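# Move the red box into the empty tray

## Task

Lift the red box out of the tray it starts in and set it down flat inside the tray that is empty; at the end every other box must still be inside its own tray, with none resting on or sticking out over a tray wall.

## Robot and tools

Robot: two Doosan M1013 six-joint arms, left_arm and right_arm, each ending in a suction cup (rim 31 mm across) with a wrist camera. The tool body widens about 3 cm behind the rim and can stick out up to about 10 cm sideways.

Frames: the scene frame has its origin at table-top height, midway between the nominal bases, +z up, +x out over the table, left_arm on the +y side (image left/right do not follow arm names). Calibrated bases: left_arm at (-0.061, +0.646, +0.055) m, quat_wxyz (+1.000, 0, 0, +0.011); right_arm at (+0.019, -0.654, +0.055) m, quat_wxyz (+1.000, 0, 0, -0.032). Each arm's cup point pose, velocities and wrist camera pose are reported in that arm's own base frame. The cup point is the centre of the cup rim; the cup faces along its +z. Reported positions can be a few centimetres off, more at long reach.

Joint order, used in every row and every per-joint list: shoulder (joint_2), waist (joint_1), forearm roll (joint_4), wrist roll (joint_6), wrist pitch (joint_5), elbow (joint_3). Stated ranges: elbow -2.792 to 2.792 rad, all others -6.283 to 6.283 rad.

A row is 14 numbers in [-1, 1], always for both arms: left_arm's six joint values then its suction, then right_arm's six joint values then its suction. Joint values are scaled offsets, not poses: 1.0 equals 1.553 rad for waist and shoulder, 2.33 rad for elbow, 2.913 rad for forearm roll, wrist pitch and wrist roll. They are added to the arm's "Joint targets" as they stand when the action (or move) begins, not to the previous row; sending the same offset again moves further. Zeros hold an arm where its targets are. Suction is an absolute level: 1 = full vacuum (about 55 kPa), fractions give partial vacuum, 0.05 or less is off; it stays at whatever was last sent, so repeat the last value to leave a tool unchanged.

execute_actions(actions, cameras): actions is a list of actions; each action is a list of up to 15 rows, one per 1/30 s step, and a short action repeats its last row to fill 15 steps (0.5 s). An empty list just reports state and images. An action that would push a joint more than 0.010 rad past its range is refused; a malformed action or a bad first action rejects the whole call. Joints asked past their real end stop there, and the result may say "joint sent to its limit". Joint targets are rate-limited (2.09 rad/s waist/shoulder, 3.14 elbow, 3.93 wrist joints), kept within a lead of the measured angles, and scaled back if they would put the cup point over 70 mm from where it is; big offsets may need several actions.

move(target, speed, blend, stop_force, zero, blocking, cameras): target is one 14-number row, or a list of up to 15 rows, all offsets from the same current Joint targets (not chained). Joints interpolate together; paths last at least 0.5 s, are cut short beyond 10 s, and ignore obstacles and the other arm. speed: rad/s for the joint with farthest to go, 0.01 to 3.92, default 0.5, one value or one per target. blend: rad of corner rounding per target, default 0. stop_force: 10 to 80 N, one value for both arms; an arm stops on feeling that much extra push, but only with slow speeds, and readings vanish near singular or stretched poses. zero (default true) re-zeros the force estimate before the move. blocking=false returns after about 0.5 s (not allowed with stop_force). Suction changes in later targets apply on arrival. The result adds a "move:" line: done, off_target, moving, held or fault, and limits=held if steps were withheld.

wait(seconds 0 to 10): lets time pass, arms holding. stop(): brakes a running move. zoom_image(camera, region [x0,y0,x1,y1] in pixels, at most 504x504): enlarges part of cam_left_wrist or cam_right_wrist (each 672x504). clear_fault(arm): clears a torque or force fault on left_arm or right_arm. read_manual(section): licence texts only. finished_scene(scene 1 to 3): ends the scene for good; the goal must hold without the robot.

Results: joint positions, velocities ("within noise" when still), Joint targets (the base for your next offsets), torques, external torque estimates, flange force, cup pose, Tool commands, suction_measured and part_present (1 at 0.50 or more, back to 0 below 0.45), plus camera images and any changed calibration. "joint command not followed" means the clearance check altered targets.

Gripping: with suction on, press the rim fully onto a smooth flat face, clear of edges and seams; a good seal reads within 0.15 of the command, near 0 means no seal. Under vacuum the cup shortens, so the object sits up to about 13 mm nearer the tool. To release, rest the box on its support, then switch suction off and move at least 20 mm away. A cup sealed to the table pins the tool until suction is off.

Avoid: dropping the box or letting go while it moves, fast contact, commanding targets beyond a firm contact (the stiff arms can fault), arms touching each other, and anything leaving the table. A torque fault comes at the joint load limits (295, 295, 139 N m for waist, shoulder, elbow; 39.1 for wrist joints); a force fault at 144 N net on the arm. A faulted arm waits for clear_fault; release a held part first if it pins the arm. Holding loads or stretched poses heats motors; MOTOR HOT warns of a 30 to 60 s brake stop. Loose objects may occasionally be nudged by something else. Time spent thinking runs the simulation too.

Each tool is called after "Emit:" by a JSON object that holds its "name" and its "arguments".

## Session

Emit:
{"name": "execute_actions", "arguments": {"actions": []}}

Scene clock: 0.00 s.
left_arm: end_effector_position=(+0.0435, -0.4281, +0.3278) suction_measured=0.00 part_present=0 end_effector_quat_wxyz=(-0.332, +0.715, -0.562, +0.249) | right_arm: end_effector_position=(+0.3358, -0.0418, +0.1815) suction_measured=0.00 part_present=0 end_effector_quat_wxyz=(+0.111, +0.992, -0.026, +0.054)
Joint names: [shoulder, waist, forearm roll, wrist roll, wrist pitch, elbow]
Joint positions: left_arm=[0.019 -1.901 0.678 2.379 1.586 2.102] | right_arm=[-0.199 -0.079 -0.306 -2.963 0.787 2.455]
Joint velocities: within noise
Joint torques (N m): no reading
External joint torques (N m): no reading
Flange force (N): no reading
Joint targets: left_arm=[0.019 -1.901 0.678 2.379 1.586 2.102] | right_arm=[-0.199 -0.079 -0.306 -2.963 0.787 2.455]
Tool commands: left_gripper/suction=+0.0 right_gripper/suction=+0.0
camera_calibration:
cam_left_wrist: T_world_to_cam=[[0.659795, 0.131533, 0.739844, -0.200838], [0.265593, -0.961833, -0.065857, -0.335896], [0.702944, 0.23995, -0.669547, 0.373153], [0, 0, 0, 1]] pos_world=[-0.0405825, -0.386197, 0.376311]
cam_right_wrist: T_world_to_cam=[[0.0426785, 0.974649, -0.219633, 0.0704776], [0.99102, -0.0134154, 0.13304, -0.286687], [0.126721, -0.223338, -0.966469, 0.20887], [0, 0, 0, 1]] pos_world=[0.254637, -0.0258883, 0.255486]

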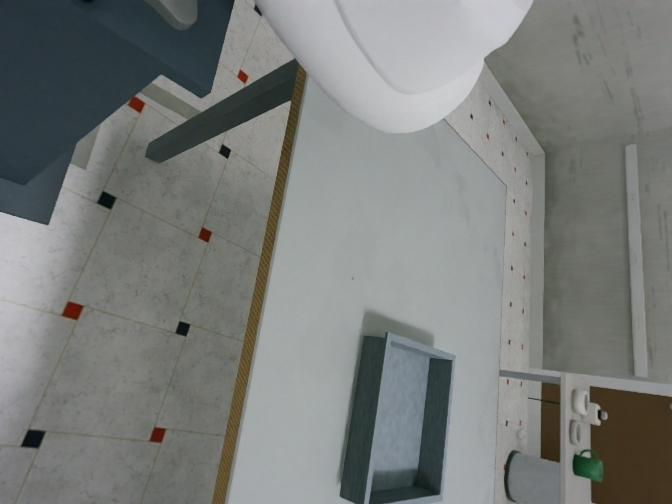

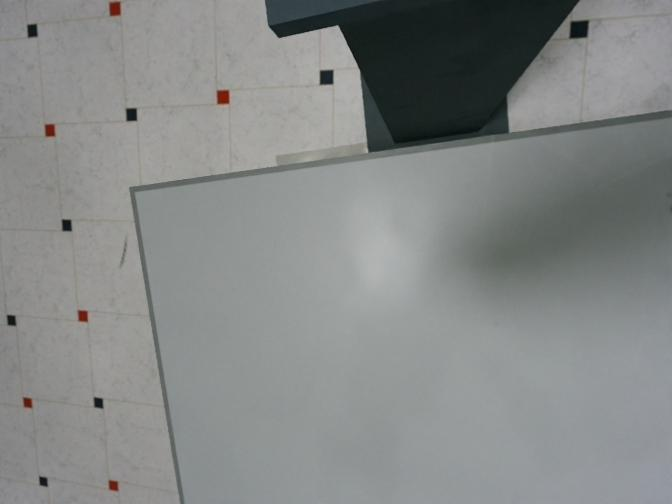

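Emit:
{"name": "move", "arguments": {"target": [0,0,0,0,0,0,0,0.2762,0.6613,0.1050,1.0,0.2544,-0.4601,0], "speed": 1.3}}

Scene clock: 8.70 s.
left_arm: end_effector_position=(+0.0435, -0.4281, +0.3278) suction_measured=0.00 part_present=0 end_effector_quat_wxyz=(-0.332, +0.715, -0.562, +0.249) | right_arm: end_effector_position=(+0.3806, +0.5888, +0.5004) suction_measured=0.00 part_present=0 end_effector_quat_wxyz=(+0.000, -0.478, +0.878, +0.000)
Joint names: [shoulder, waist, forearm roll, wrist roll, wrist pitch, elbow]
Joint positions: left_arm=[0.019 -1.901 0.678 2.379 1.586 2.102] | right_arm=[0.231 0.948 -0.001 -0.05 1.528 1.383]
Joint velocities: within noise
Joint torques (N m): left_arm=[-35.79 -2.66 3.22 0.31 1.14 -33.03] | right_arm=[-56.43 -0.07 4.16 -0.57 -0.36 -39.06]
External joint torques (N m): left_arm=[-0.64 2.78 0.34 -0.26 -0.43 -0.93] | right_arm=[-4.65 0.13 0.19 0.57 0.29 0.6]
Flange force (N): left_arm=[3.8 -3.8 3.3] | right_arm=[8.7 1.0 0.2]
Joint targets: left_arm=[0.019 -1.901 0.678 2.379 1.586 2.102] | right_arm=[0.231 0.948 -0.001 -0.050 1.528 1.383]
move: done
camera_calibration:
cam_left_wrist: T_world_to_cam=[[0.659795, 0.131533, 0.739844, -0.200838], [0.265593, -0.961833, -0.065857, -0.335896], [0.702944, 0.23995, -0.669547, 0.373153], [0, 0, 0, 1]] pos_world=[-0.0405825, -0.386197, 0.376311]
cam_right_wrist: T_world_to_cam=[[0.851139, -0.524941, 0.000215874, -0.0108232], [-0.524782, -0.85087, 0.024986, 0.759016], [-0.0129325, -0.0213799, -0.999688, 0.603091], [0, 0, 0, 1]] pos_world=[0.415329, 0.653036, 0.58394]

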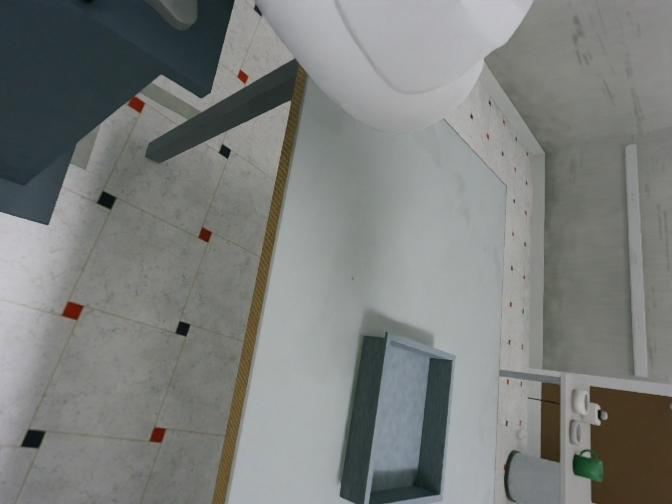

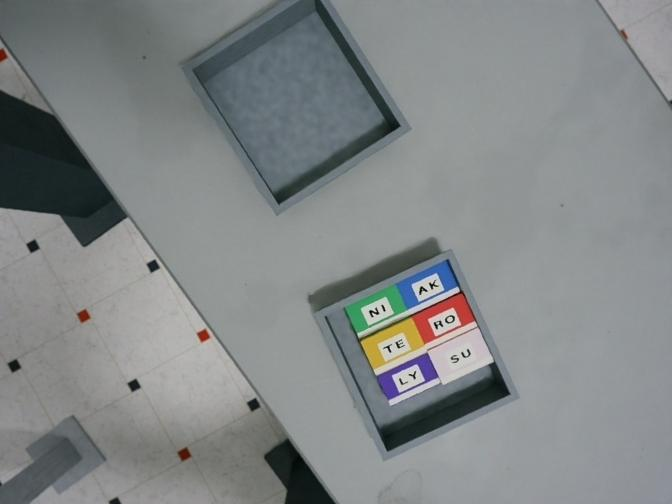

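Emit:
{"name": "move", "arguments": {"target": [0,0,0,0,0,0,0,0.1416,-0.1486,0.0003,0,-0.2407,0.2064,0], "speed": 0.9, "cameras": ["cam_right_wrist"]}}

Scene clock: 16.27 s.
left_arm: end_effector_position=(+0.0435, -0.4281, +0.3278) suction_measured=0.00 part_present=0 end_effector_quat_wxyz=(-0.332, +0.715, -0.562, +0.249) | right_arm: end_effector_position=(+0.4910, +0.4741, +0.1004) suction_measured=0.00 part_present=0 end_effector_quat_wxyz=(+0.000, -0.374, +0.927, +0.000)
Joint names: [shoulder, waist, forearm roll, wrist roll, wrist pitch, elbow]
Joint positions: left_arm=[0.019 -1.901 0.678 2.379 1.586 2.102] | right_arm=[0.45 0.717 0 -0.05 0.827 1.864]
Joint velocities: within noise
Joint torques (N m): left_arm=[-35.68 -2.6 3.23 0.33 1.08 -33.13] | right_arm=[-66.45 -0.33 3.02 -0.48 -0.3 -28.22]
External joint torques (N m): left_arm=[-0.58 2.55 0.35 -0.28 -0.37 -0.92] | right_arm=[-5.62 0.68 0.2 0.48 0.23 -0.29]
Flange force (N): left_arm=[3.5 -3.4 2.9] | right_arm=[6.1 1.7 -7.0]
Joint targets: left_arm=[0.019 -1.901 0.678 2.379 1.586 2.102] | right_arm=[0.451 0.717 0.000 -0.050 0.827 1.864]
move: done
camera_calibration:
cam_right_wrist: T_world_to_cam=[[0.708353, -0.705858, -0.000676948, -0.00898028], [-0.705633, -0.708151, 0.0245889, 0.750548], [-0.0178357, -0.01694, -0.999697, 0.202462], [0, 0, 0, 1]] pos_world=[0.539583, 0.528592, 0.183939]
Images, in order (width x height): cam_right_wrist 672x504.

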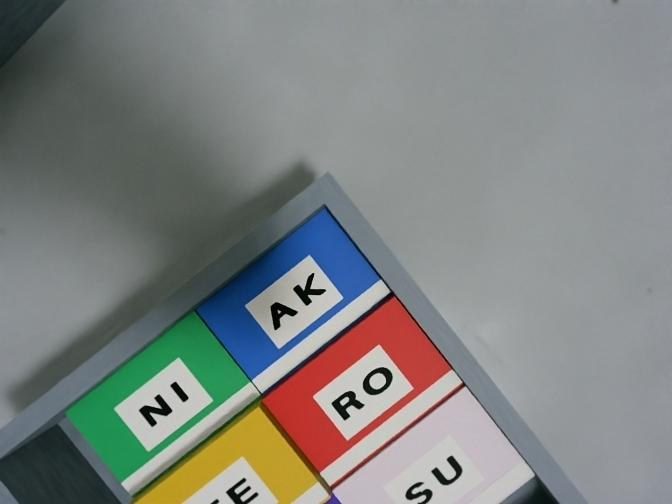

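Emit:
{"name": "move", "arguments": {"target": [[0,0,0,0,0,0,0,0.0603,-0.0044,0,0,-0.0373,0.0063,0.9],[0,0,0,0,0,0,0,0.1028,-0.0044,0,0,-0.0644,0.0118,0.9]], "speed": [0.25,0.018], "stop_force": 12, "cameras": ["cam_right_wrist"]}}

Scene clock: 28.13 s.
left_arm: end_effector_position=(+0.0435, -0.4281, +0.3278) suction_measured=0.00 part_present=0 end_effector_quat_wxyz=(-0.332, +0.715, -0.562, +0.249) | right_arm: end_effector_position=(+0.5002, +0.4758, -0.0197) suction_measured=0.84 part_present=1 end_effector_quat_wxyz=(+0.000, -0.371, +0.929, +0.000)
Joint names: [shoulder, waist, forearm roll, wrist roll, wrist pitch, elbow]
Joint positions: left_arm=[0.019 -1.901 0.678 2.379 1.586 2.102] | right_arm=[0.61 0.71 0 -0.05 0.639 1.891]
Joint velocities: within noise
Joint torques (N m): left_arm=[-35.53 -2.83 3.28 0.33 1.13 -33.07] | right_arm=[-75.41 -0.17 2.38 -0.46 -0.39 -23.28]
External joint torques (N m): left_arm=[-0.71 2.78 0.3 -0.28 -0.42 -1] | right_arm=[-4.88 0.76 0.22 0.46 0.32 0.25]
Flange force (N): left_arm=[3.7 -3.8 3.2] | right_arm=[5.0 1.8 -7.1]
Joint targets: left_arm=[0.019 -1.901 0.678 2.379 1.586 2.102] | right_arm=[0.610 0.710 0.000 -0.050 0.639 1.891]
move: done
camera_calibration:
cam_right_wrist: T_world_to_cam=[[0.703496, -0.710699, -0.000534134, -0.0095963], [-0.71048, -0.703297, 0.0243371, 0.761286], [-0.017672, -0.0167416, -0.999704, 0.0823975], [0, 0, 0, 1]] pos_world=[0.549085, 0.529969, 0.0638404]
Images, in order (width x height): cam_right_wrist 672x504.

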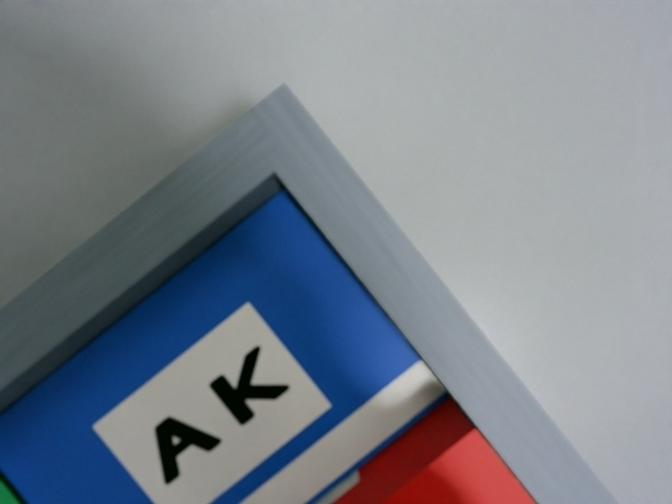

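Emit:
{"name": "move", "arguments": {"target": [[0,0,0,0,0,0,0,-0.0421,0,0,0,0.0273,-0.0053,0.9],[0,0,0,0,0,0,0,-0.1436,0,0,0,0.1072,-0.0376,0.9],[0,0,0,0,0,0,0,0.1335,0.2061,0,0.0632,0.2107,-0.3517,0.9]], "speed": [0.04,0.35,0.6], "blend": [0.01,0.03,0]}}

Scene clock: 40.90 s.
left_arm: end_effector_position=(+0.0435, -0.4281, +0.3278) suction_measured=0.00 part_present=0 end_effector_quat_wxyz=(-0.332, +0.715, -0.562, +0.249) | right_arm: end_effector_position=(+0.4761, +0.8607, +0.1696) suction_measured=0.85 part_present=1 end_effector_quat_wxyz=(+0.000, -0.433, +0.901, +0.000)
Joint names: [shoulder, waist, forearm roll, wrist roll, wrist pitch, elbow]
Joint positions: left_arm=[0.019 -1.901 0.678 2.379 1.586 2.102] | right_arm=[0.818 1.03 0 0.134 1.253 1.072]
Joint velocities: within noise
Joint torques (N m): left_arm=[-35.67 -3 3.18 0.31 1.12 -33.23] | right_arm=[-103.74 0.39 3.96 -0.53 -0.36 -37.12]
External joint torques (N m): left_arm=[-0.53 2.91 0.41 -0.26 -0.41 -0.87] | right_arm=[-5.71 0.51 0.17 0.53 0.29 0.53]
Flange force (N): left_arm=[4.0 -3.8 3.6] | right_arm=[11.2 -0.8 -3.2]
Joint targets: left_arm=[0.019 -1.901 0.678 2.379 1.586 2.102] | right_arm=[0.818 1.031 0.000 0.134 1.253 1.072]
move: done
camera_calibration:
cam_left_wrist: T_world_to_cam=[[0.659795, 0.131533, 0.739844, -0.200838], [0.265593, -0.961833, -0.065857, -0.335896], [0.702944, 0.23995, -0.669547, 0.373153], [0, 0, 0, 1]] pos_world=[-0.0405825, -0.386197, 0.376311]
cam_right_wrist: T_world_to_cam=[[0.793459, -0.608623, -0.000695347, 0.150395], [-0.608404, -0.793204, 0.0259202, 1.03875], [-0.0163272, -0.0201436, -0.999664, 0.27995], [0, 0, 0, 1]] pos_world=[0.517219, 0.921113, 0.253036]

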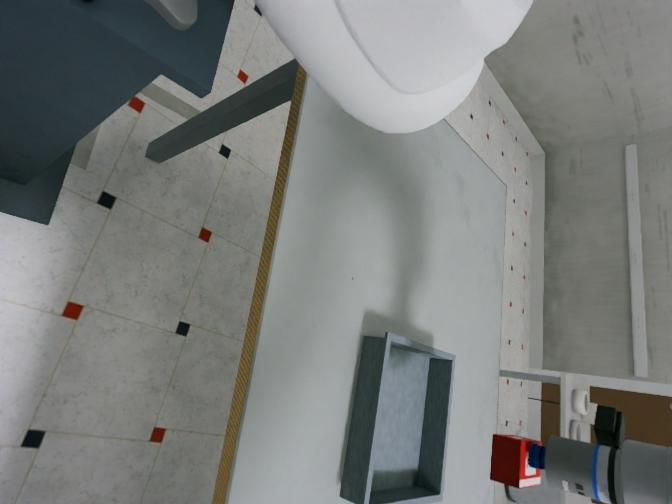

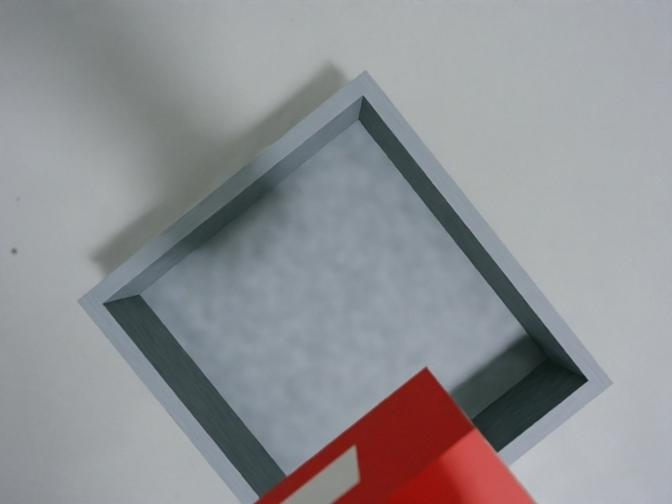

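Emit:
{"name": "move", "arguments": {"target": [[0,0,0,0,0,0,0,0.0693,0,0,0,-0.0662,0.0360,0.9],[0,0,0,0,0,0,0,0.0984,0,0,0,-0.0856,0.0409,0.9]], "speed": [0.25,0.014], "stop_force": 12, "cameras": ["cam_right_wrist"]}}

Scene clock: 51.00 s.
left_arm: end_effector_position=(+0.0435, -0.4281, +0.3278) suction_measured=0.00 part_present=0 end_effector_quat_wxyz=(-0.332, +0.715, -0.562, +0.249) | right_arm: end_effector_position=(+0.4762, +0.8611, -0.0280) suction_measured=0.85 part_present=1 end_effector_quat_wxyz=(+0.000, -0.433, +0.901, +0.000)
Joint names: [shoulder, waist, forearm roll, wrist roll, wrist pitch, elbow]
Joint positions: left_arm=[0.019 -1.901 0.678 2.379 1.586 2.102] | right_arm=[0.969 1.031 0 0.134 1.005 1.167]
Joint velocities: within noise
Joint torques (N m): left_arm=[-35.85 -2.82 3.25 0.31 1.06 -33.23] | right_arm=[-92.63 -0.41 3.48 -0.5 -1.09 -26.31]
External joint torques (N m): left_arm=[-0.78 2.93 0.32 -0.27 -0.35 -0.83] | right_arm=[-22.13 1.33 0.19 0.5 1.02 -6.15]
Flange force (N): left_arm=[3.5 -4.1 3.5] | right_arm=[12.2 -0.2 -22.9]
Joint targets: left_arm=[0.019 -1.901 0.678 2.379 1.586 2.102] | right_arm=[0.969 1.031 0.000 0.134 1.005 1.167]
move: contact (right_arm); path passed 1 of 2 targets
camera_calibration:
cam_right_wrist: T_world_to_cam=[[0.793459, -0.608623, -0.000809319, 0.150367], [-0.608423, -0.793231, 0.0246218, 1.04428], [-0.0156274, -0.019044, -0.999697, 0.081054], [0, 0, 0, 1]] pos_world=[0.517318, 0.921413, 0.0554391]
Images, in order (width x height): cam_right_wrist 672x504.

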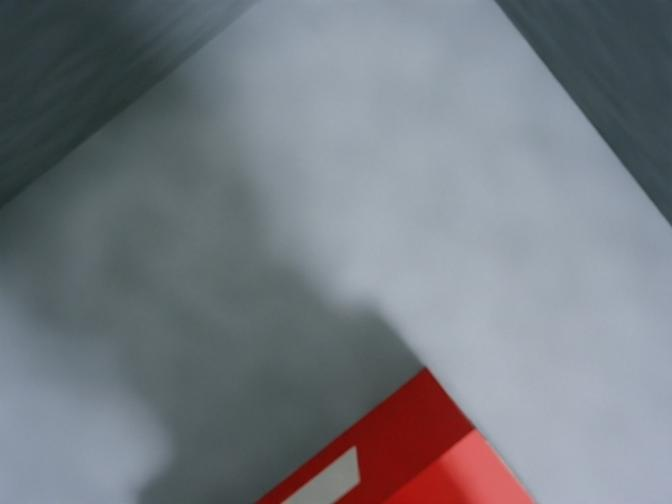

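Emit:
{"name": "execute_actions", "arguments": {"actions": [[[0,0,0,0,0,0,0,0,0,0,0,0,0,0]]], "cameras": []}}

Emit:
{"name": "move", "arguments": {"target": [[0,0,0,0,0,0,0,-0.0279,0,0,0,0.0189,-0.0048,0],[0,0,0,0,0,0,0,-0.0972,0,0,0,0.0851,-0.0408,0]], "speed": [0.06,0.5]}}

Scene clock: 54.83 s.
left_arm: end_effector_position=(+0.0435, -0.4281, +0.3278) suction_measured=0.00 part_present=0 end_effector_quat_wxyz=(-0.332, +0.715, -0.562, +0.249) | right_arm: end_effector_position=(+0.4762, +0.8611, -0.0280) suction_measured=0.00 part_present=0 end_effector_quat_wxyz=(+0.000, -0.433, +0.901, +0.000)
Joint names: [shoulder, waist, forearm roll, wrist roll, wrist pitch, elbow]
Joint positions: left_arm=[0.019 -1.901 0.678 2.379 1.586 2.102] | right_arm=[0.969 1.031 0 0.134 1.005 1.167]
Joint velocities: within noise
Joint torques (N m): left_arm=[-35.65 -2.52 3.18 0.27 1.13 -33] | right_arm=[-86.69 -0.2 3.38 -0.52 -1.25 -23.81]
External joint torques (N m): left_arm=[-0.86 2.47 0.41 -0.23 -0.42 -1.17] | right_arm=[-28.34 0.16 0.3 0.52 1.18 -8.86]
Flange force (N): left_arm=[3.5 -3.9 2.6] | right_arm=[12.7 -1.5 -29.4]
Joint targets: left_arm=[0.019 -1.901 0.678 2.379 1.586 2.102] | right_arm=[0.969 1.031 0.000 0.134 1.005 1.167]
No camera images: "cameras" was empty.

Scene clock: 56.53 s.
left_arm: end_effector_position=(+0.0435, -0.4281, +0.3278) suction_measured=0.00 part_present=0 end_effector_quat_wxyz=(-0.332, +0.715, -0.562, +0.249) | right_arm: end_effector_position=(+0.4760, +0.8608, +0.1688) suction_measured=0.00 part_present=0 end_effector_quat_wxyz=(-0.001, -0.433, +0.901, +0.000)
Joint names: [shoulder, waist, forearm roll, wrist roll, wrist pitch, elbow]
Joint positions: left_arm=[0.019 -1.901 0.678 2.379 1.586 2.102] | right_arm=[0.818 1.031 0 0.134 1.253 1.072]
Joint velocities: within noise
Joint torques (N m): left_arm=[-35.76 -2.48 3.23 0.31 1.12 -32.95] | right_arm=[-102.83 -0.3 3.96 -0.5 -0.36 -36.29]
External joint torques (N m): left_arm=[-0.57 2.48 0.35 -0.26 -0.42 -1.06] | right_arm=[-6.29 1.04 0.16 0.5 0.29 -0.17]
Flange force (N): left_arm=[3.7 -3.4 2.7] | right_arm=[10.1 -0.1 -4.2]
Joint targets: left_arm=[0.019 -1.901 0.678 2.379 1.586 2.102] | right_arm=[0.818 1.031 0.000 0.134 1.253 1.071]
move: done
camera_calibration:
cam_left_wrist: T_world_to_cam=[[0.659776, 0.131604, 0.739849, -0.200813], [0.265642, -0.961823, -0.0658026, -0.33591], [0.702944, 0.23995, -0.669547, 0.373153], [0, 0, 0, 1]] pos_world=[-0.0405823, -0.386197, 0.376311]
cam_right_wrist: T_world_to_cam=[[0.793459, -0.608623, -0.000647611, 0.150504], [-0.608394, -0.793188, 0.0266394, 1.03873], [-0.0167271, -0.0207433, -0.999645, 0.279807], [0, 0, 0, 1]] pos_world=[0.517219, 0.921314, 0.252134]

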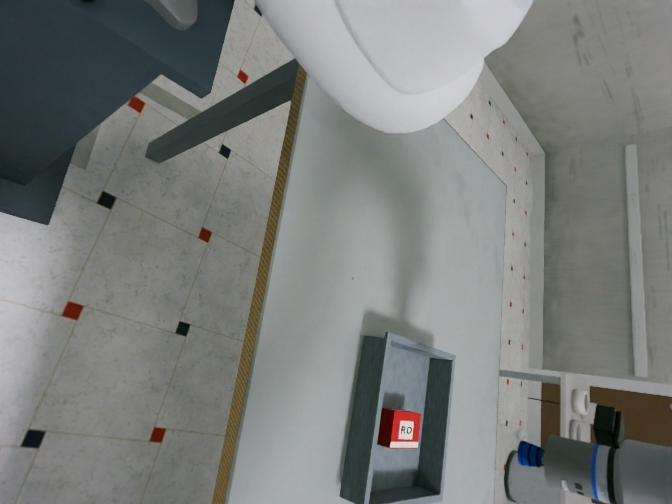

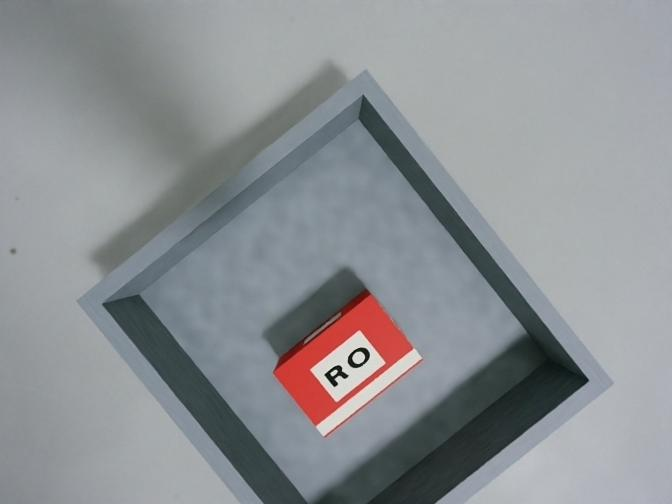

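Emit:
{"name": "move", "arguments": {"target": [0,0,0,0,0,0,0,-0.378,-0.0534,0,0,0.0944,0.1339,0], "speed": 0.9, "cameras": ["cam_right_wrist"]}}

Scene clock: 60.53 s.
left_arm: end_effector_position=(+0.0435, -0.4281, +0.3278) suction_measured=0.00 part_present=0 end_effector_quat_wxyz=(-0.332, +0.715, -0.562, +0.249) | right_arm: end_effector_position=(+0.3807, +0.5888, +0.4993) suction_measured=0.00 part_present=0 end_effector_quat_wxyz=(-0.001, -0.395, +0.918, +0.000)
Joint names: [shoulder, waist, forearm roll, wrist roll, wrist pitch, elbow]
Joint positions: left_arm=[0.019 -1.901 0.678 2.379 1.586 2.102] | right_arm=[0.231 0.948 0 0.134 1.528 1.384]
Joint velocities: within noise
Joint torques (N m): left_arm=[-35.39 -2.43 3.2 0.25 1.15 -33.08] | right_arm=[-56.48 0.22 4.13 -0.43 -0.28 -38.56]
External joint torques (N m): left_arm=[-0.74 2.39 0.37 -0.2 -0.44 -0.81] | right_arm=[-4.67 -0.16 0.21 0.43 0.21 0.11]
Flange force (N): left_arm=[3.1 -3.5 3.0] | right_arm=[7.7 -1.0 -0.5]
Joint targets: left_arm=[0.019 -1.901 0.678 2.379 1.586 2.102] | right_arm=[0.231 0.948 0.000 0.134 1.528 1.384]
move: done
camera_calibration:
cam_right_wrist: T_world_to_cam=[[0.740381, -0.672187, -0.000622531, 0.118387], [-0.671939, -0.740132, 0.0264971, 0.749183], [-0.0182717, -0.0191996, -0.999649, 0.602724], [0, 0, 0, 1]] pos_world=[0.426767, 0.645645, 0.582735]
Images, in order (width x height): cam_right_wrist 672x504.

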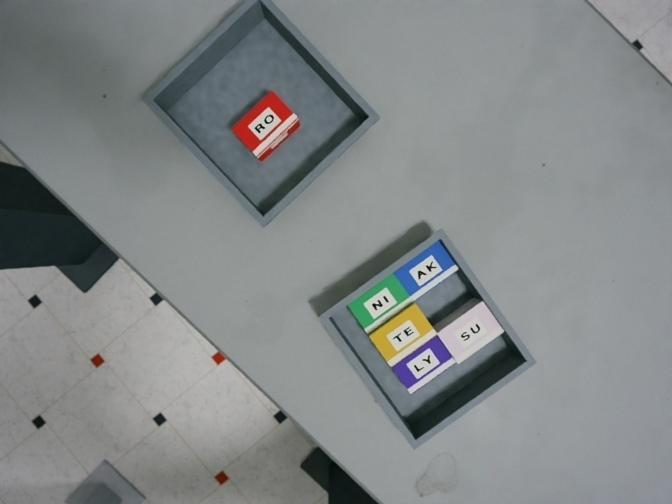

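Emit:
{"name": "finished_scene", "arguments": {"scene": 2}}

The scene is finished: the task was done.


## Next scene

The same job, from a new start.

Emit:
{"name": "execute_actions", "arguments": {"actions": []}}

Scene clock: 0.00 s.
left_arm: end_effector_position=(+0.1635, -0.1777, +0.2045) suction_measured=0.00 part_present=0 end_effector_quat_wxyz=(-0.306, -0.162, +0.938, +0.031) | right_arm: end_effector_position=(+0.3871, +0.6616, +0.3251) suction_measured=0.01 part_present=0 end_effector_quat_wxyz=(-0.220, +0.906, +0.229, +0.279)
Joint names: [shoulder, waist, forearm roll, wrist roll, wrist pitch, elbow]
Joint positions: left_arm=[-0.118 -0.613 -0.388 -0.77 1.361 2.425] | right_arm=[0.194 1.017 -0.191 -2.467 0.365 1.865]
Joint velocities: within noise
Joint torques (N m): no reading
External joint torques (N m): no reading
Flange force (N): no reading
Joint targets: left_arm=[-0.118 -0.613 -0.388 -0.770 1.361 2.425] | right_arm=[0.194 1.017 -0.191 -2.467 0.365 1.865]
Tool commands: left_gripper/suction=+0.0 right_gripper/suction=+0.0
camera_calibration:
cam_left_wrist: T_world_to_cam=[[0.256006, -0.952856, -0.162867, -0.163821], [-0.794385, -0.303375, 0.526228, 0.0340873], [-0.550829, -0.00533786, -0.834601, 0.341264], [0, 0, 0, 1]] pos_world=[0.256996, -0.143935, 0.240201]
cam_right_wrist: T_world_to_cam=[[-0.552507, 0.792683, 0.25766, -0.390206], [0.717926, 0.295532, 0.630273, -0.607637], [0.42346, 0.533211, -0.732371, -0.193326], [0, 0, 0, 1]] pos_world=[0.302512, 0.591969, 0.341931]

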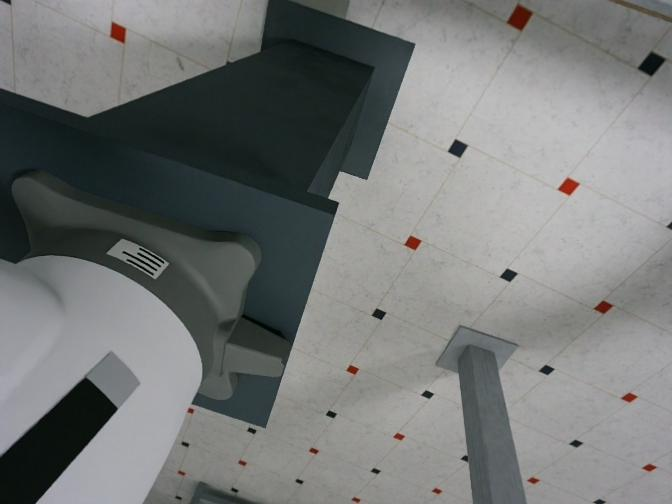

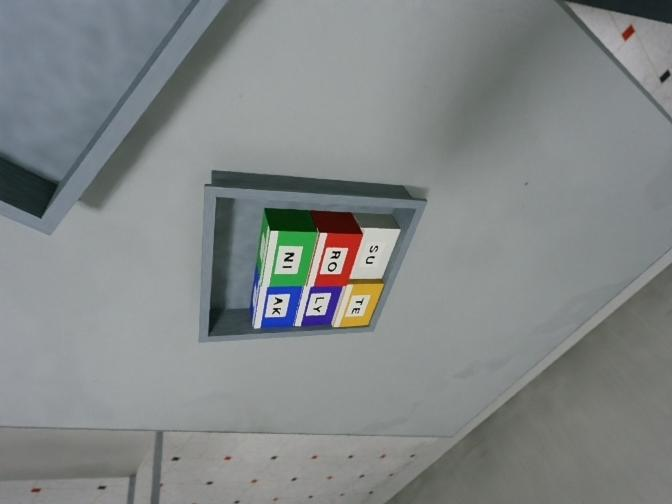

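Emit:
{"name": "move", "arguments": {"target": [0,0,0,0,0,0,0,0.0238,-0.0444,0.0656,0.8881,0.3992,-0.2069,0], "speed": 1.6, "cameras": ["cam_right_wrist"]}}

Scene clock: 6.50 s.
left_arm: end_effector_position=(+0.1635, -0.1777, +0.2045) suction_measured=0.00 part_present=0 end_effector_quat_wxyz=(-0.306, -0.162, +0.938, +0.031) | right_arm: end_effector_position=(+0.3805, +0.5889, +0.4999) suction_measured=0.01 part_present=0 end_effector_quat_wxyz=(+0.000, -0.402, +0.916, +0.000)
Joint names: [shoulder, waist, forearm roll, wrist roll, wrist pitch, elbow]
Joint positions: left_arm=[-0.118 -0.613 -0.388 -0.77 1.361 2.425] | right_arm=[0.231 0.948 0 0.12 1.528 1.383]
Joint velocities: within noise
Joint torques (N m): left_arm=[-16.06 -2.56 2.35 0.18 1.01 -26.36] | right_arm=[-56.24 0.09 4.11 -0.52 -0.34 -38.64]
External joint torques (N m): left_arm=[0.78 2.63 0.33 -0.19 -0.4 -0.6] | right_arm=[-5 0.2 0.23 0.52 0.27 0.2]
Flange force (N): left_arm=[-7.3 2.7 -2.8] | right_arm=[8.5 -0.4 -0.5]
Joint targets: left_arm=[-0.118 -0.613 -0.388 -0.770 1.361 2.425] | right_arm=[0.231 0.948 0.000 0.120 1.528 1.383]
move: done
camera_calibration:
cam_right_wrist: T_world_to_cam=[[0.750198, -0.661212, -0.000755188, 0.108514], [-0.660979, -0.749963, 0.025734, 0.751111], [-0.017582, -0.0188065, -0.999669, 0.602783], [0, 0, 0, 1]] pos_world=[0.42566, 0.646392, 0.583336]
Images, in order (width x height): cam_right_wrist 672x504.

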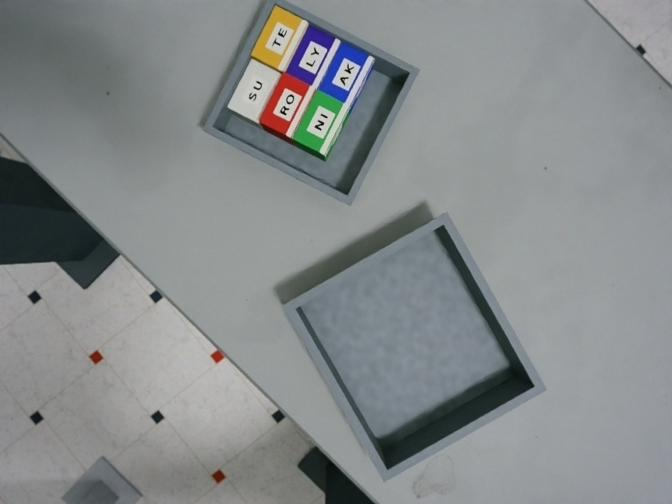

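Emit:
{"name": "move", "arguments": {"target": [0,0,0,0,0,0,0,0.4096,0.0341,0,0,-0.1253,-0.1165,0], "speed": 0.9, "cameras": ["cam_right_wrist"]}}

Scene clock: 16.43 s.
left_arm: end_effector_position=(+0.1635, -0.1777, +0.2045) suction_measured=0.00 part_present=0 end_effector_quat_wxyz=(-0.306, -0.162, +0.938, +0.031) | right_arm: end_effector_position=(+0.5029, +0.8487, +0.1002) suction_measured=0.01 part_present=0 end_effector_quat_wxyz=(+0.000, -0.426, +0.905, +0.000)
Joint names: [shoulder, waist, forearm roll, wrist roll, wrist pitch, elbow]
Joint positions: left_arm=[-0.118 -0.613 -0.388 -0.77 1.361 2.425] | right_arm=[0.867 1.001 0 0.12 1.163 1.111]
Joint velocities: within noise
Joint torques (N m): left_arm=[-16.02 -2.63 2.37 0.26 1.01 -26.32] | right_arm=[-105.35 0.16 3.82 -0.49 -0.37 -35.4]
External joint torques (N m): left_arm=[0.31 2.8 0.33 -0.27 -0.39 -0.73] | right_arm=[-6.36 0.76 0.18 0.49 0.3 -0.08]
Flange force (N): left_arm=[-6.6 3.5 -3.4] | right_arm=[9.8 -0.3 -5.0]
Joint targets: left_arm=[-0.118 -0.613 -0.388 -0.770 1.361 2.425] | right_arm=[0.867 1.001 0.000 0.120 1.163 1.112]
move: done
camera_calibration:
cam_right_wrist: T_world_to_cam=[[0.784088, -0.620649, -0.000852425, 0.136721], [-0.620437, -0.783855, 0.025081, 1.04559], [-0.0162346, -0.0191368, -0.999685, 0.209912], [0, 0, 0, 1]] pos_world=[0.544929, 0.908464, 0.183738]
Images, in order (width x height): cam_right_wrist 672x504.

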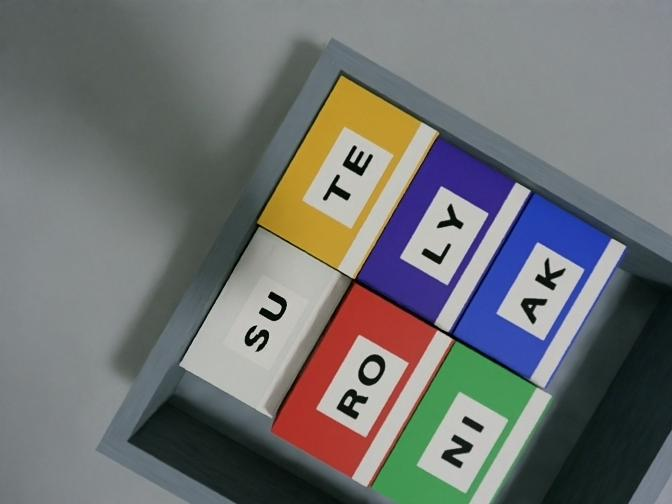

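Emit:
{"name": "move", "arguments": {"target": [[0,0,0,0,0,0,0,0.0440,-0.0039,0,0,-0.0251,0.0018,0.9],[0,0,0,0,0,0,0,0.0721,-0.0039,0,0,-0.0447,0.0077,0.9]], "speed": [0.2,0.013], "stop_force": 12, "cameras": []}}

Scene clock: 28.67 s.
left_arm: end_effector_position=(+0.1635, -0.1777, +0.2045) suction_measured=0.00 part_present=0 end_effector_quat_wxyz=(-0.306, -0.162, +0.938, +0.031) | right_arm: end_effector_position=(+0.5129, +0.8531, -0.0183) suction_measured=0.89 part_present=1 end_effector_quat_wxyz=(+0.000, -0.424, +0.906, +0.000)
Joint names: [shoulder, waist, forearm roll, wrist roll, wrist pitch, elbow]
Joint positions: left_arm=[-0.118 -0.613 -0.388 -0.77 1.361 2.425] | right_arm=[0.978 0.995 0 0.12 1.035 1.129]
Joint velocities: within noise
Joint torques (N m): left_arm=[-16 -2.55 2.41 0.22 1.01 -26.08] | right_arm=[-89.49 -1.28 3.43 -0.47 -1.39 -25.15]
External joint torques (N m): left_arm=[0.56 2.7 0.27 -0.23 -0.39 -0.8] | right_arm=[-26.64 2.04 0.32 0.47 1.32 -8.03]
Flange force (N): left_arm=[-6.9 2.8 -3.3] | right_arm=[13.4 0.5 -27.3]
Joint targets: left_arm=[-0.118 -0.613 -0.388 -0.770 1.361 2.425] | right_arm=[0.978 0.995 0.000 0.120 1.035 1.129]
move: contact (right_arm); path passed 1 of 2 targets
No camera images: "cameras" was empty.

Emit:
{"name": "move", "arguments": {"target": [[0,0,0,0,0,0,0,-0.0275,0,0,0,0.0189,-0.0055,0.9],[0,0,0,0,0,0,0,-0.0905,0,0,0,0.0807,-0.0408,0.9],[0,0,0,0,0,0,0,-0.4491,-0.1389,0,0.1353,-0.0455,0.3560,0.9]], "speed": [0.03,0.3,0.6], "blend": [0.008,0.02,0], "cameras": ["cam_right_wrist"]}}

Scene clock: 42.93 s.
left_arm: end_effector_position=(+0.1635, -0.1777, +0.2045) suction_measured=0.00 part_present=0 end_effector_quat_wxyz=(-0.306, -0.162, +0.938, +0.031) | right_arm: end_effector_position=(+0.4101, +0.4535, +0.1703) suction_measured=0.86 part_present=1 end_effector_quat_wxyz=(+0.000, -0.132, +0.991, +0.000)
Joint names: [shoulder, waist, forearm roll, wrist roll, wrist pitch, elbow]
Joint positions: left_arm=[-0.118 -0.613 -0.388 -0.77 1.361 2.425] | right_arm=[0.28 0.779 0 0.514 0.902 1.958]
Joint velocities: within noise
Joint torques (N m): left_arm=[-15.75 -2.92 2.34 0.28 1.08 -26.38] | right_arm=[-54.39 0.3 3.18 -0.47 -0.41 -31.17]
External joint torques (N m): left_arm=[0.34 3.1 0.35 -0.29 -0.47 -0.6] | right_arm=[-3.31 -0.31 0.22 0.47 0.35 0.92]
Flange force (N): left_arm=[-7.3 4.0 -3.4] | right_arm=[5.3 -3.1 -3.5]
Joint targets: left_arm=[-0.118 -0.613 -0.388 -0.770 1.361 2.425] | right_arm=[0.280 0.779 0.000 0.514 0.902 1.959]
move: done
camera_calibration:
cam_right_wrist: T_world_to_cam=[[0.281377, -0.959597, -0.00108908, 0.324088], [-0.959299, -0.281318, 0.0246252, 0.58761], [-0.0239366, -0.00588421, -0.999696, 0.268037], [0, 0, 0, 1]] pos_world=[0.478919, 0.477876, 0.253839]
Images, in order (width x height): cam_right_wrist 672x504.

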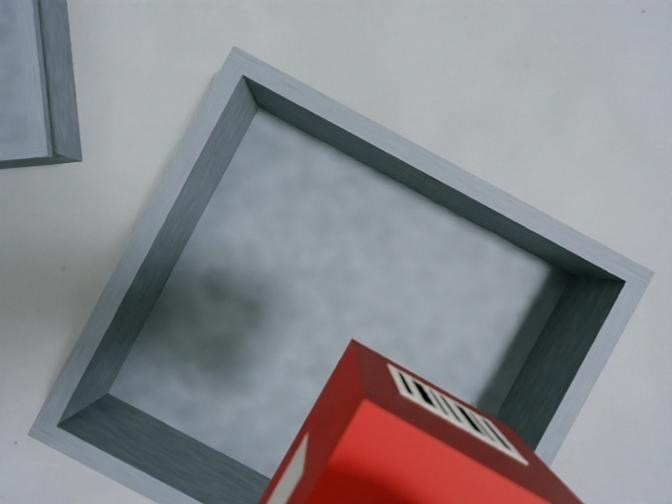

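Emit:
{"name": "move", "arguments": {"target": [[0,0,0,0,0,0,0,0.1235,0,0,0,-0.0944,0.0357,0.9],[0,0,0,0,0,0,0,0.1724,0,0,0,-0.1246,0.0408,0.9]], "speed": [0.35,0.022], "stop_force": 12, "cameras": []}}

Scene clock: 51.50 s.
left_arm: end_effector_position=(+0.1635, -0.1777, +0.2045) suction_measured=0.00 part_present=0 end_effector_quat_wxyz=(-0.306, -0.162, +0.938, +0.031) | right_arm: end_effector_position=(+0.4105, +0.4538, -0.0180) suction_measured=0.89 part_present=1 end_effector_quat_wxyz=(+0.000, -0.132, +0.991, +0.000)
Joint names: [shoulder, waist, forearm roll, wrist roll, wrist pitch, elbow]
Joint positions: left_arm=[-0.118 -0.613 -0.388 -0.77 1.361 2.425] | right_arm=[0.53 0.779 0 0.514 0.56 2.051]
Joint velocities: within noise
Joint torques (N m): left_arm=[-15.84 -2.95 2.37 0.23 1.05 -26.17] | right_arm=[-51.43 -0.38 1.96 -0.42 -1.17 -14.84]
External joint torques (N m): left_arm=[0.17 3.15 0.33 -0.24 -0.43 -0.88] | right_arm=[-19.56 0.78 0.33 0.42 1.11 -5.62]
Flange force (N): left_arm=[-7.2 4.2 -4.0] | right_arm=[6.5 -1.9 -33.2]
Joint targets: left_arm=[-0.118 -0.613 -0.388 -0.770 1.361 2.425] | right_arm=[0.530 0.779 0.000 0.514 0.560 2.051]
move: contact (right_arm); path passed 1 of 2 targets; right_arm: the wrist pitch is farthest, 0.021 rad from its target
No camera images: "cameras" was empty.

Emit:
{"name": "execute_actions", "arguments": {"actions": [[[0,0,0,0,0,0,0,0,0,0,0,0,0,0]]], "cameras": []}}

Emit:
{"name": "move", "arguments": {"target": [[0,0,0,0,0,0,0,-0.0371,0,0,0,0.0232,-0.0040,0],[0,0,0,0,0,0,0,-0.1925,0.1088,0,0,0.3323,-0.2867,0]], "speed": [0.1,0.8], "cameras": ["cam_right_wrist"]}}

Scene clock: 59.80 s.
left_arm: end_effector_position=(+0.1635, -0.1777, +0.2045) suction_measured=0.00 part_present=0 end_effector_quat_wxyz=(-0.306, -0.162, +0.938, +0.031) | right_arm: end_effector_position=(+0.4105, +0.4538, -0.0180) suction_measured=0.01 part_present=0 end_effector_quat_wxyz=(+0.000, -0.132, +0.991, +0.000)
Joint names: [shoulder, waist, forearm roll, wrist roll, wrist pitch, elbow]
Joint positions: left_arm=[-0.118 -0.613 -0.388 -0.77 1.361 2.425] | right_arm=[0.53 0.779 0 0.514 0.56 2.051]
Joint velocities: within noise
Joint torques (N m): left_arm=[-16.07 -2.76 2.33 0.26 1.02 -26.54] | right_arm=[-44.65 -0.37 1.99 -0.51 -1.44 -12.24]
External joint torques (N m): left_arm=[0.57 2.86 0.36 -0.27 -0.4 -0.48] | right_arm=[-26.33 0.64 0.31 0.51 1.38 -8.3]
Flange force (N): left_arm=[-7.2 3.4 -3.0] | right_arm=[7.3 -2.4 -44.6]
Joint targets: left_arm=[-0.118 -0.613 -0.388 -0.770 1.361 2.425] | right_arm=[0.530 0.779 0.000 0.514 0.560 2.051]
No camera images: "cameras" was empty.

Scene clock: 62.07 s.
left_arm: end_effector_position=(+0.1635, -0.1777, +0.2045) suction_measured=0.00 part_present=0 end_effector_quat_wxyz=(-0.306, -0.162, +0.938, +0.031) | right_arm: end_effector_position=(+0.3805, +0.5891, +0.4999) suction_measured=0.01 part_present=0 end_effector_quat_wxyz=(+0.000, -0.215, +0.977, +0.000)
Joint names: [shoulder, waist, forearm roll, wrist roll, wrist pitch, elbow]
Joint positions: left_arm=[-0.118 -0.613 -0.388 -0.77 1.361 2.425] | right_arm=[0.231 0.948 0 0.514 1.528 1.383]
Joint velocities: within noise
Joint torques (N m): left_arm=[-15.99 -2.3 2.38 0.27 1.01 -26.38] | right_arm=[-56.38 0.39 4.11 -0.57 -0.35 -37.67]
External joint torques (N m): left_arm=[0.56 2.41 0.32 -0.28 -0.39 -0.75] | right_arm=[-4.73 -0.06 0.21 0.57 0.29 -0.73]
Flange force (N): left_arm=[-6.2 2.4 -2.9] | right_arm=[5.6 -2.7 -2.1]
Joint targets: left_arm=[-0.118 -0.613 -0.388 -0.770 1.361 2.425] | right_arm=[0.231 0.948 0.000 0.514 1.528 1.383]
move: done
camera_calibration:
cam_right_wrist: T_world_to_cam=[[0.438915, -0.898528, -0.000823974, 0.366875], [-0.898232, -0.438793, 0.025299, 0.658482], [-0.0230934, -0.010364, -0.99968, 0.599986], [0, 0, 0, 1]] pos_world=[0.444299, 0.624803, 0.583437]
Images, in order (width x height): cam_right_wrist 672x504.

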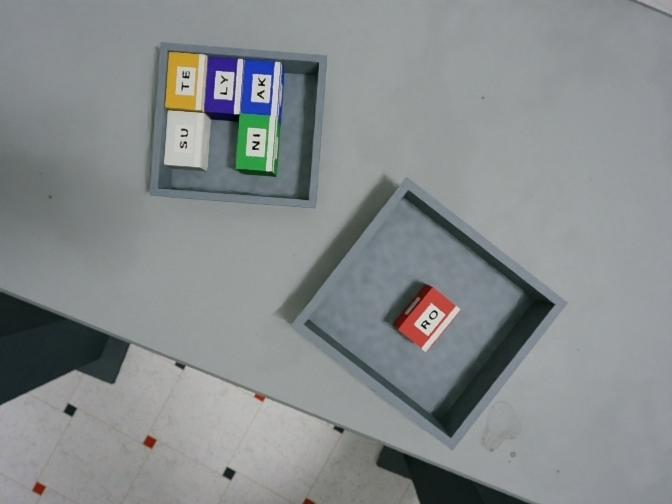

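Emit:
{"name": "finished_scene", "arguments": {"scene": 3}}

The scene is finished: the task was done.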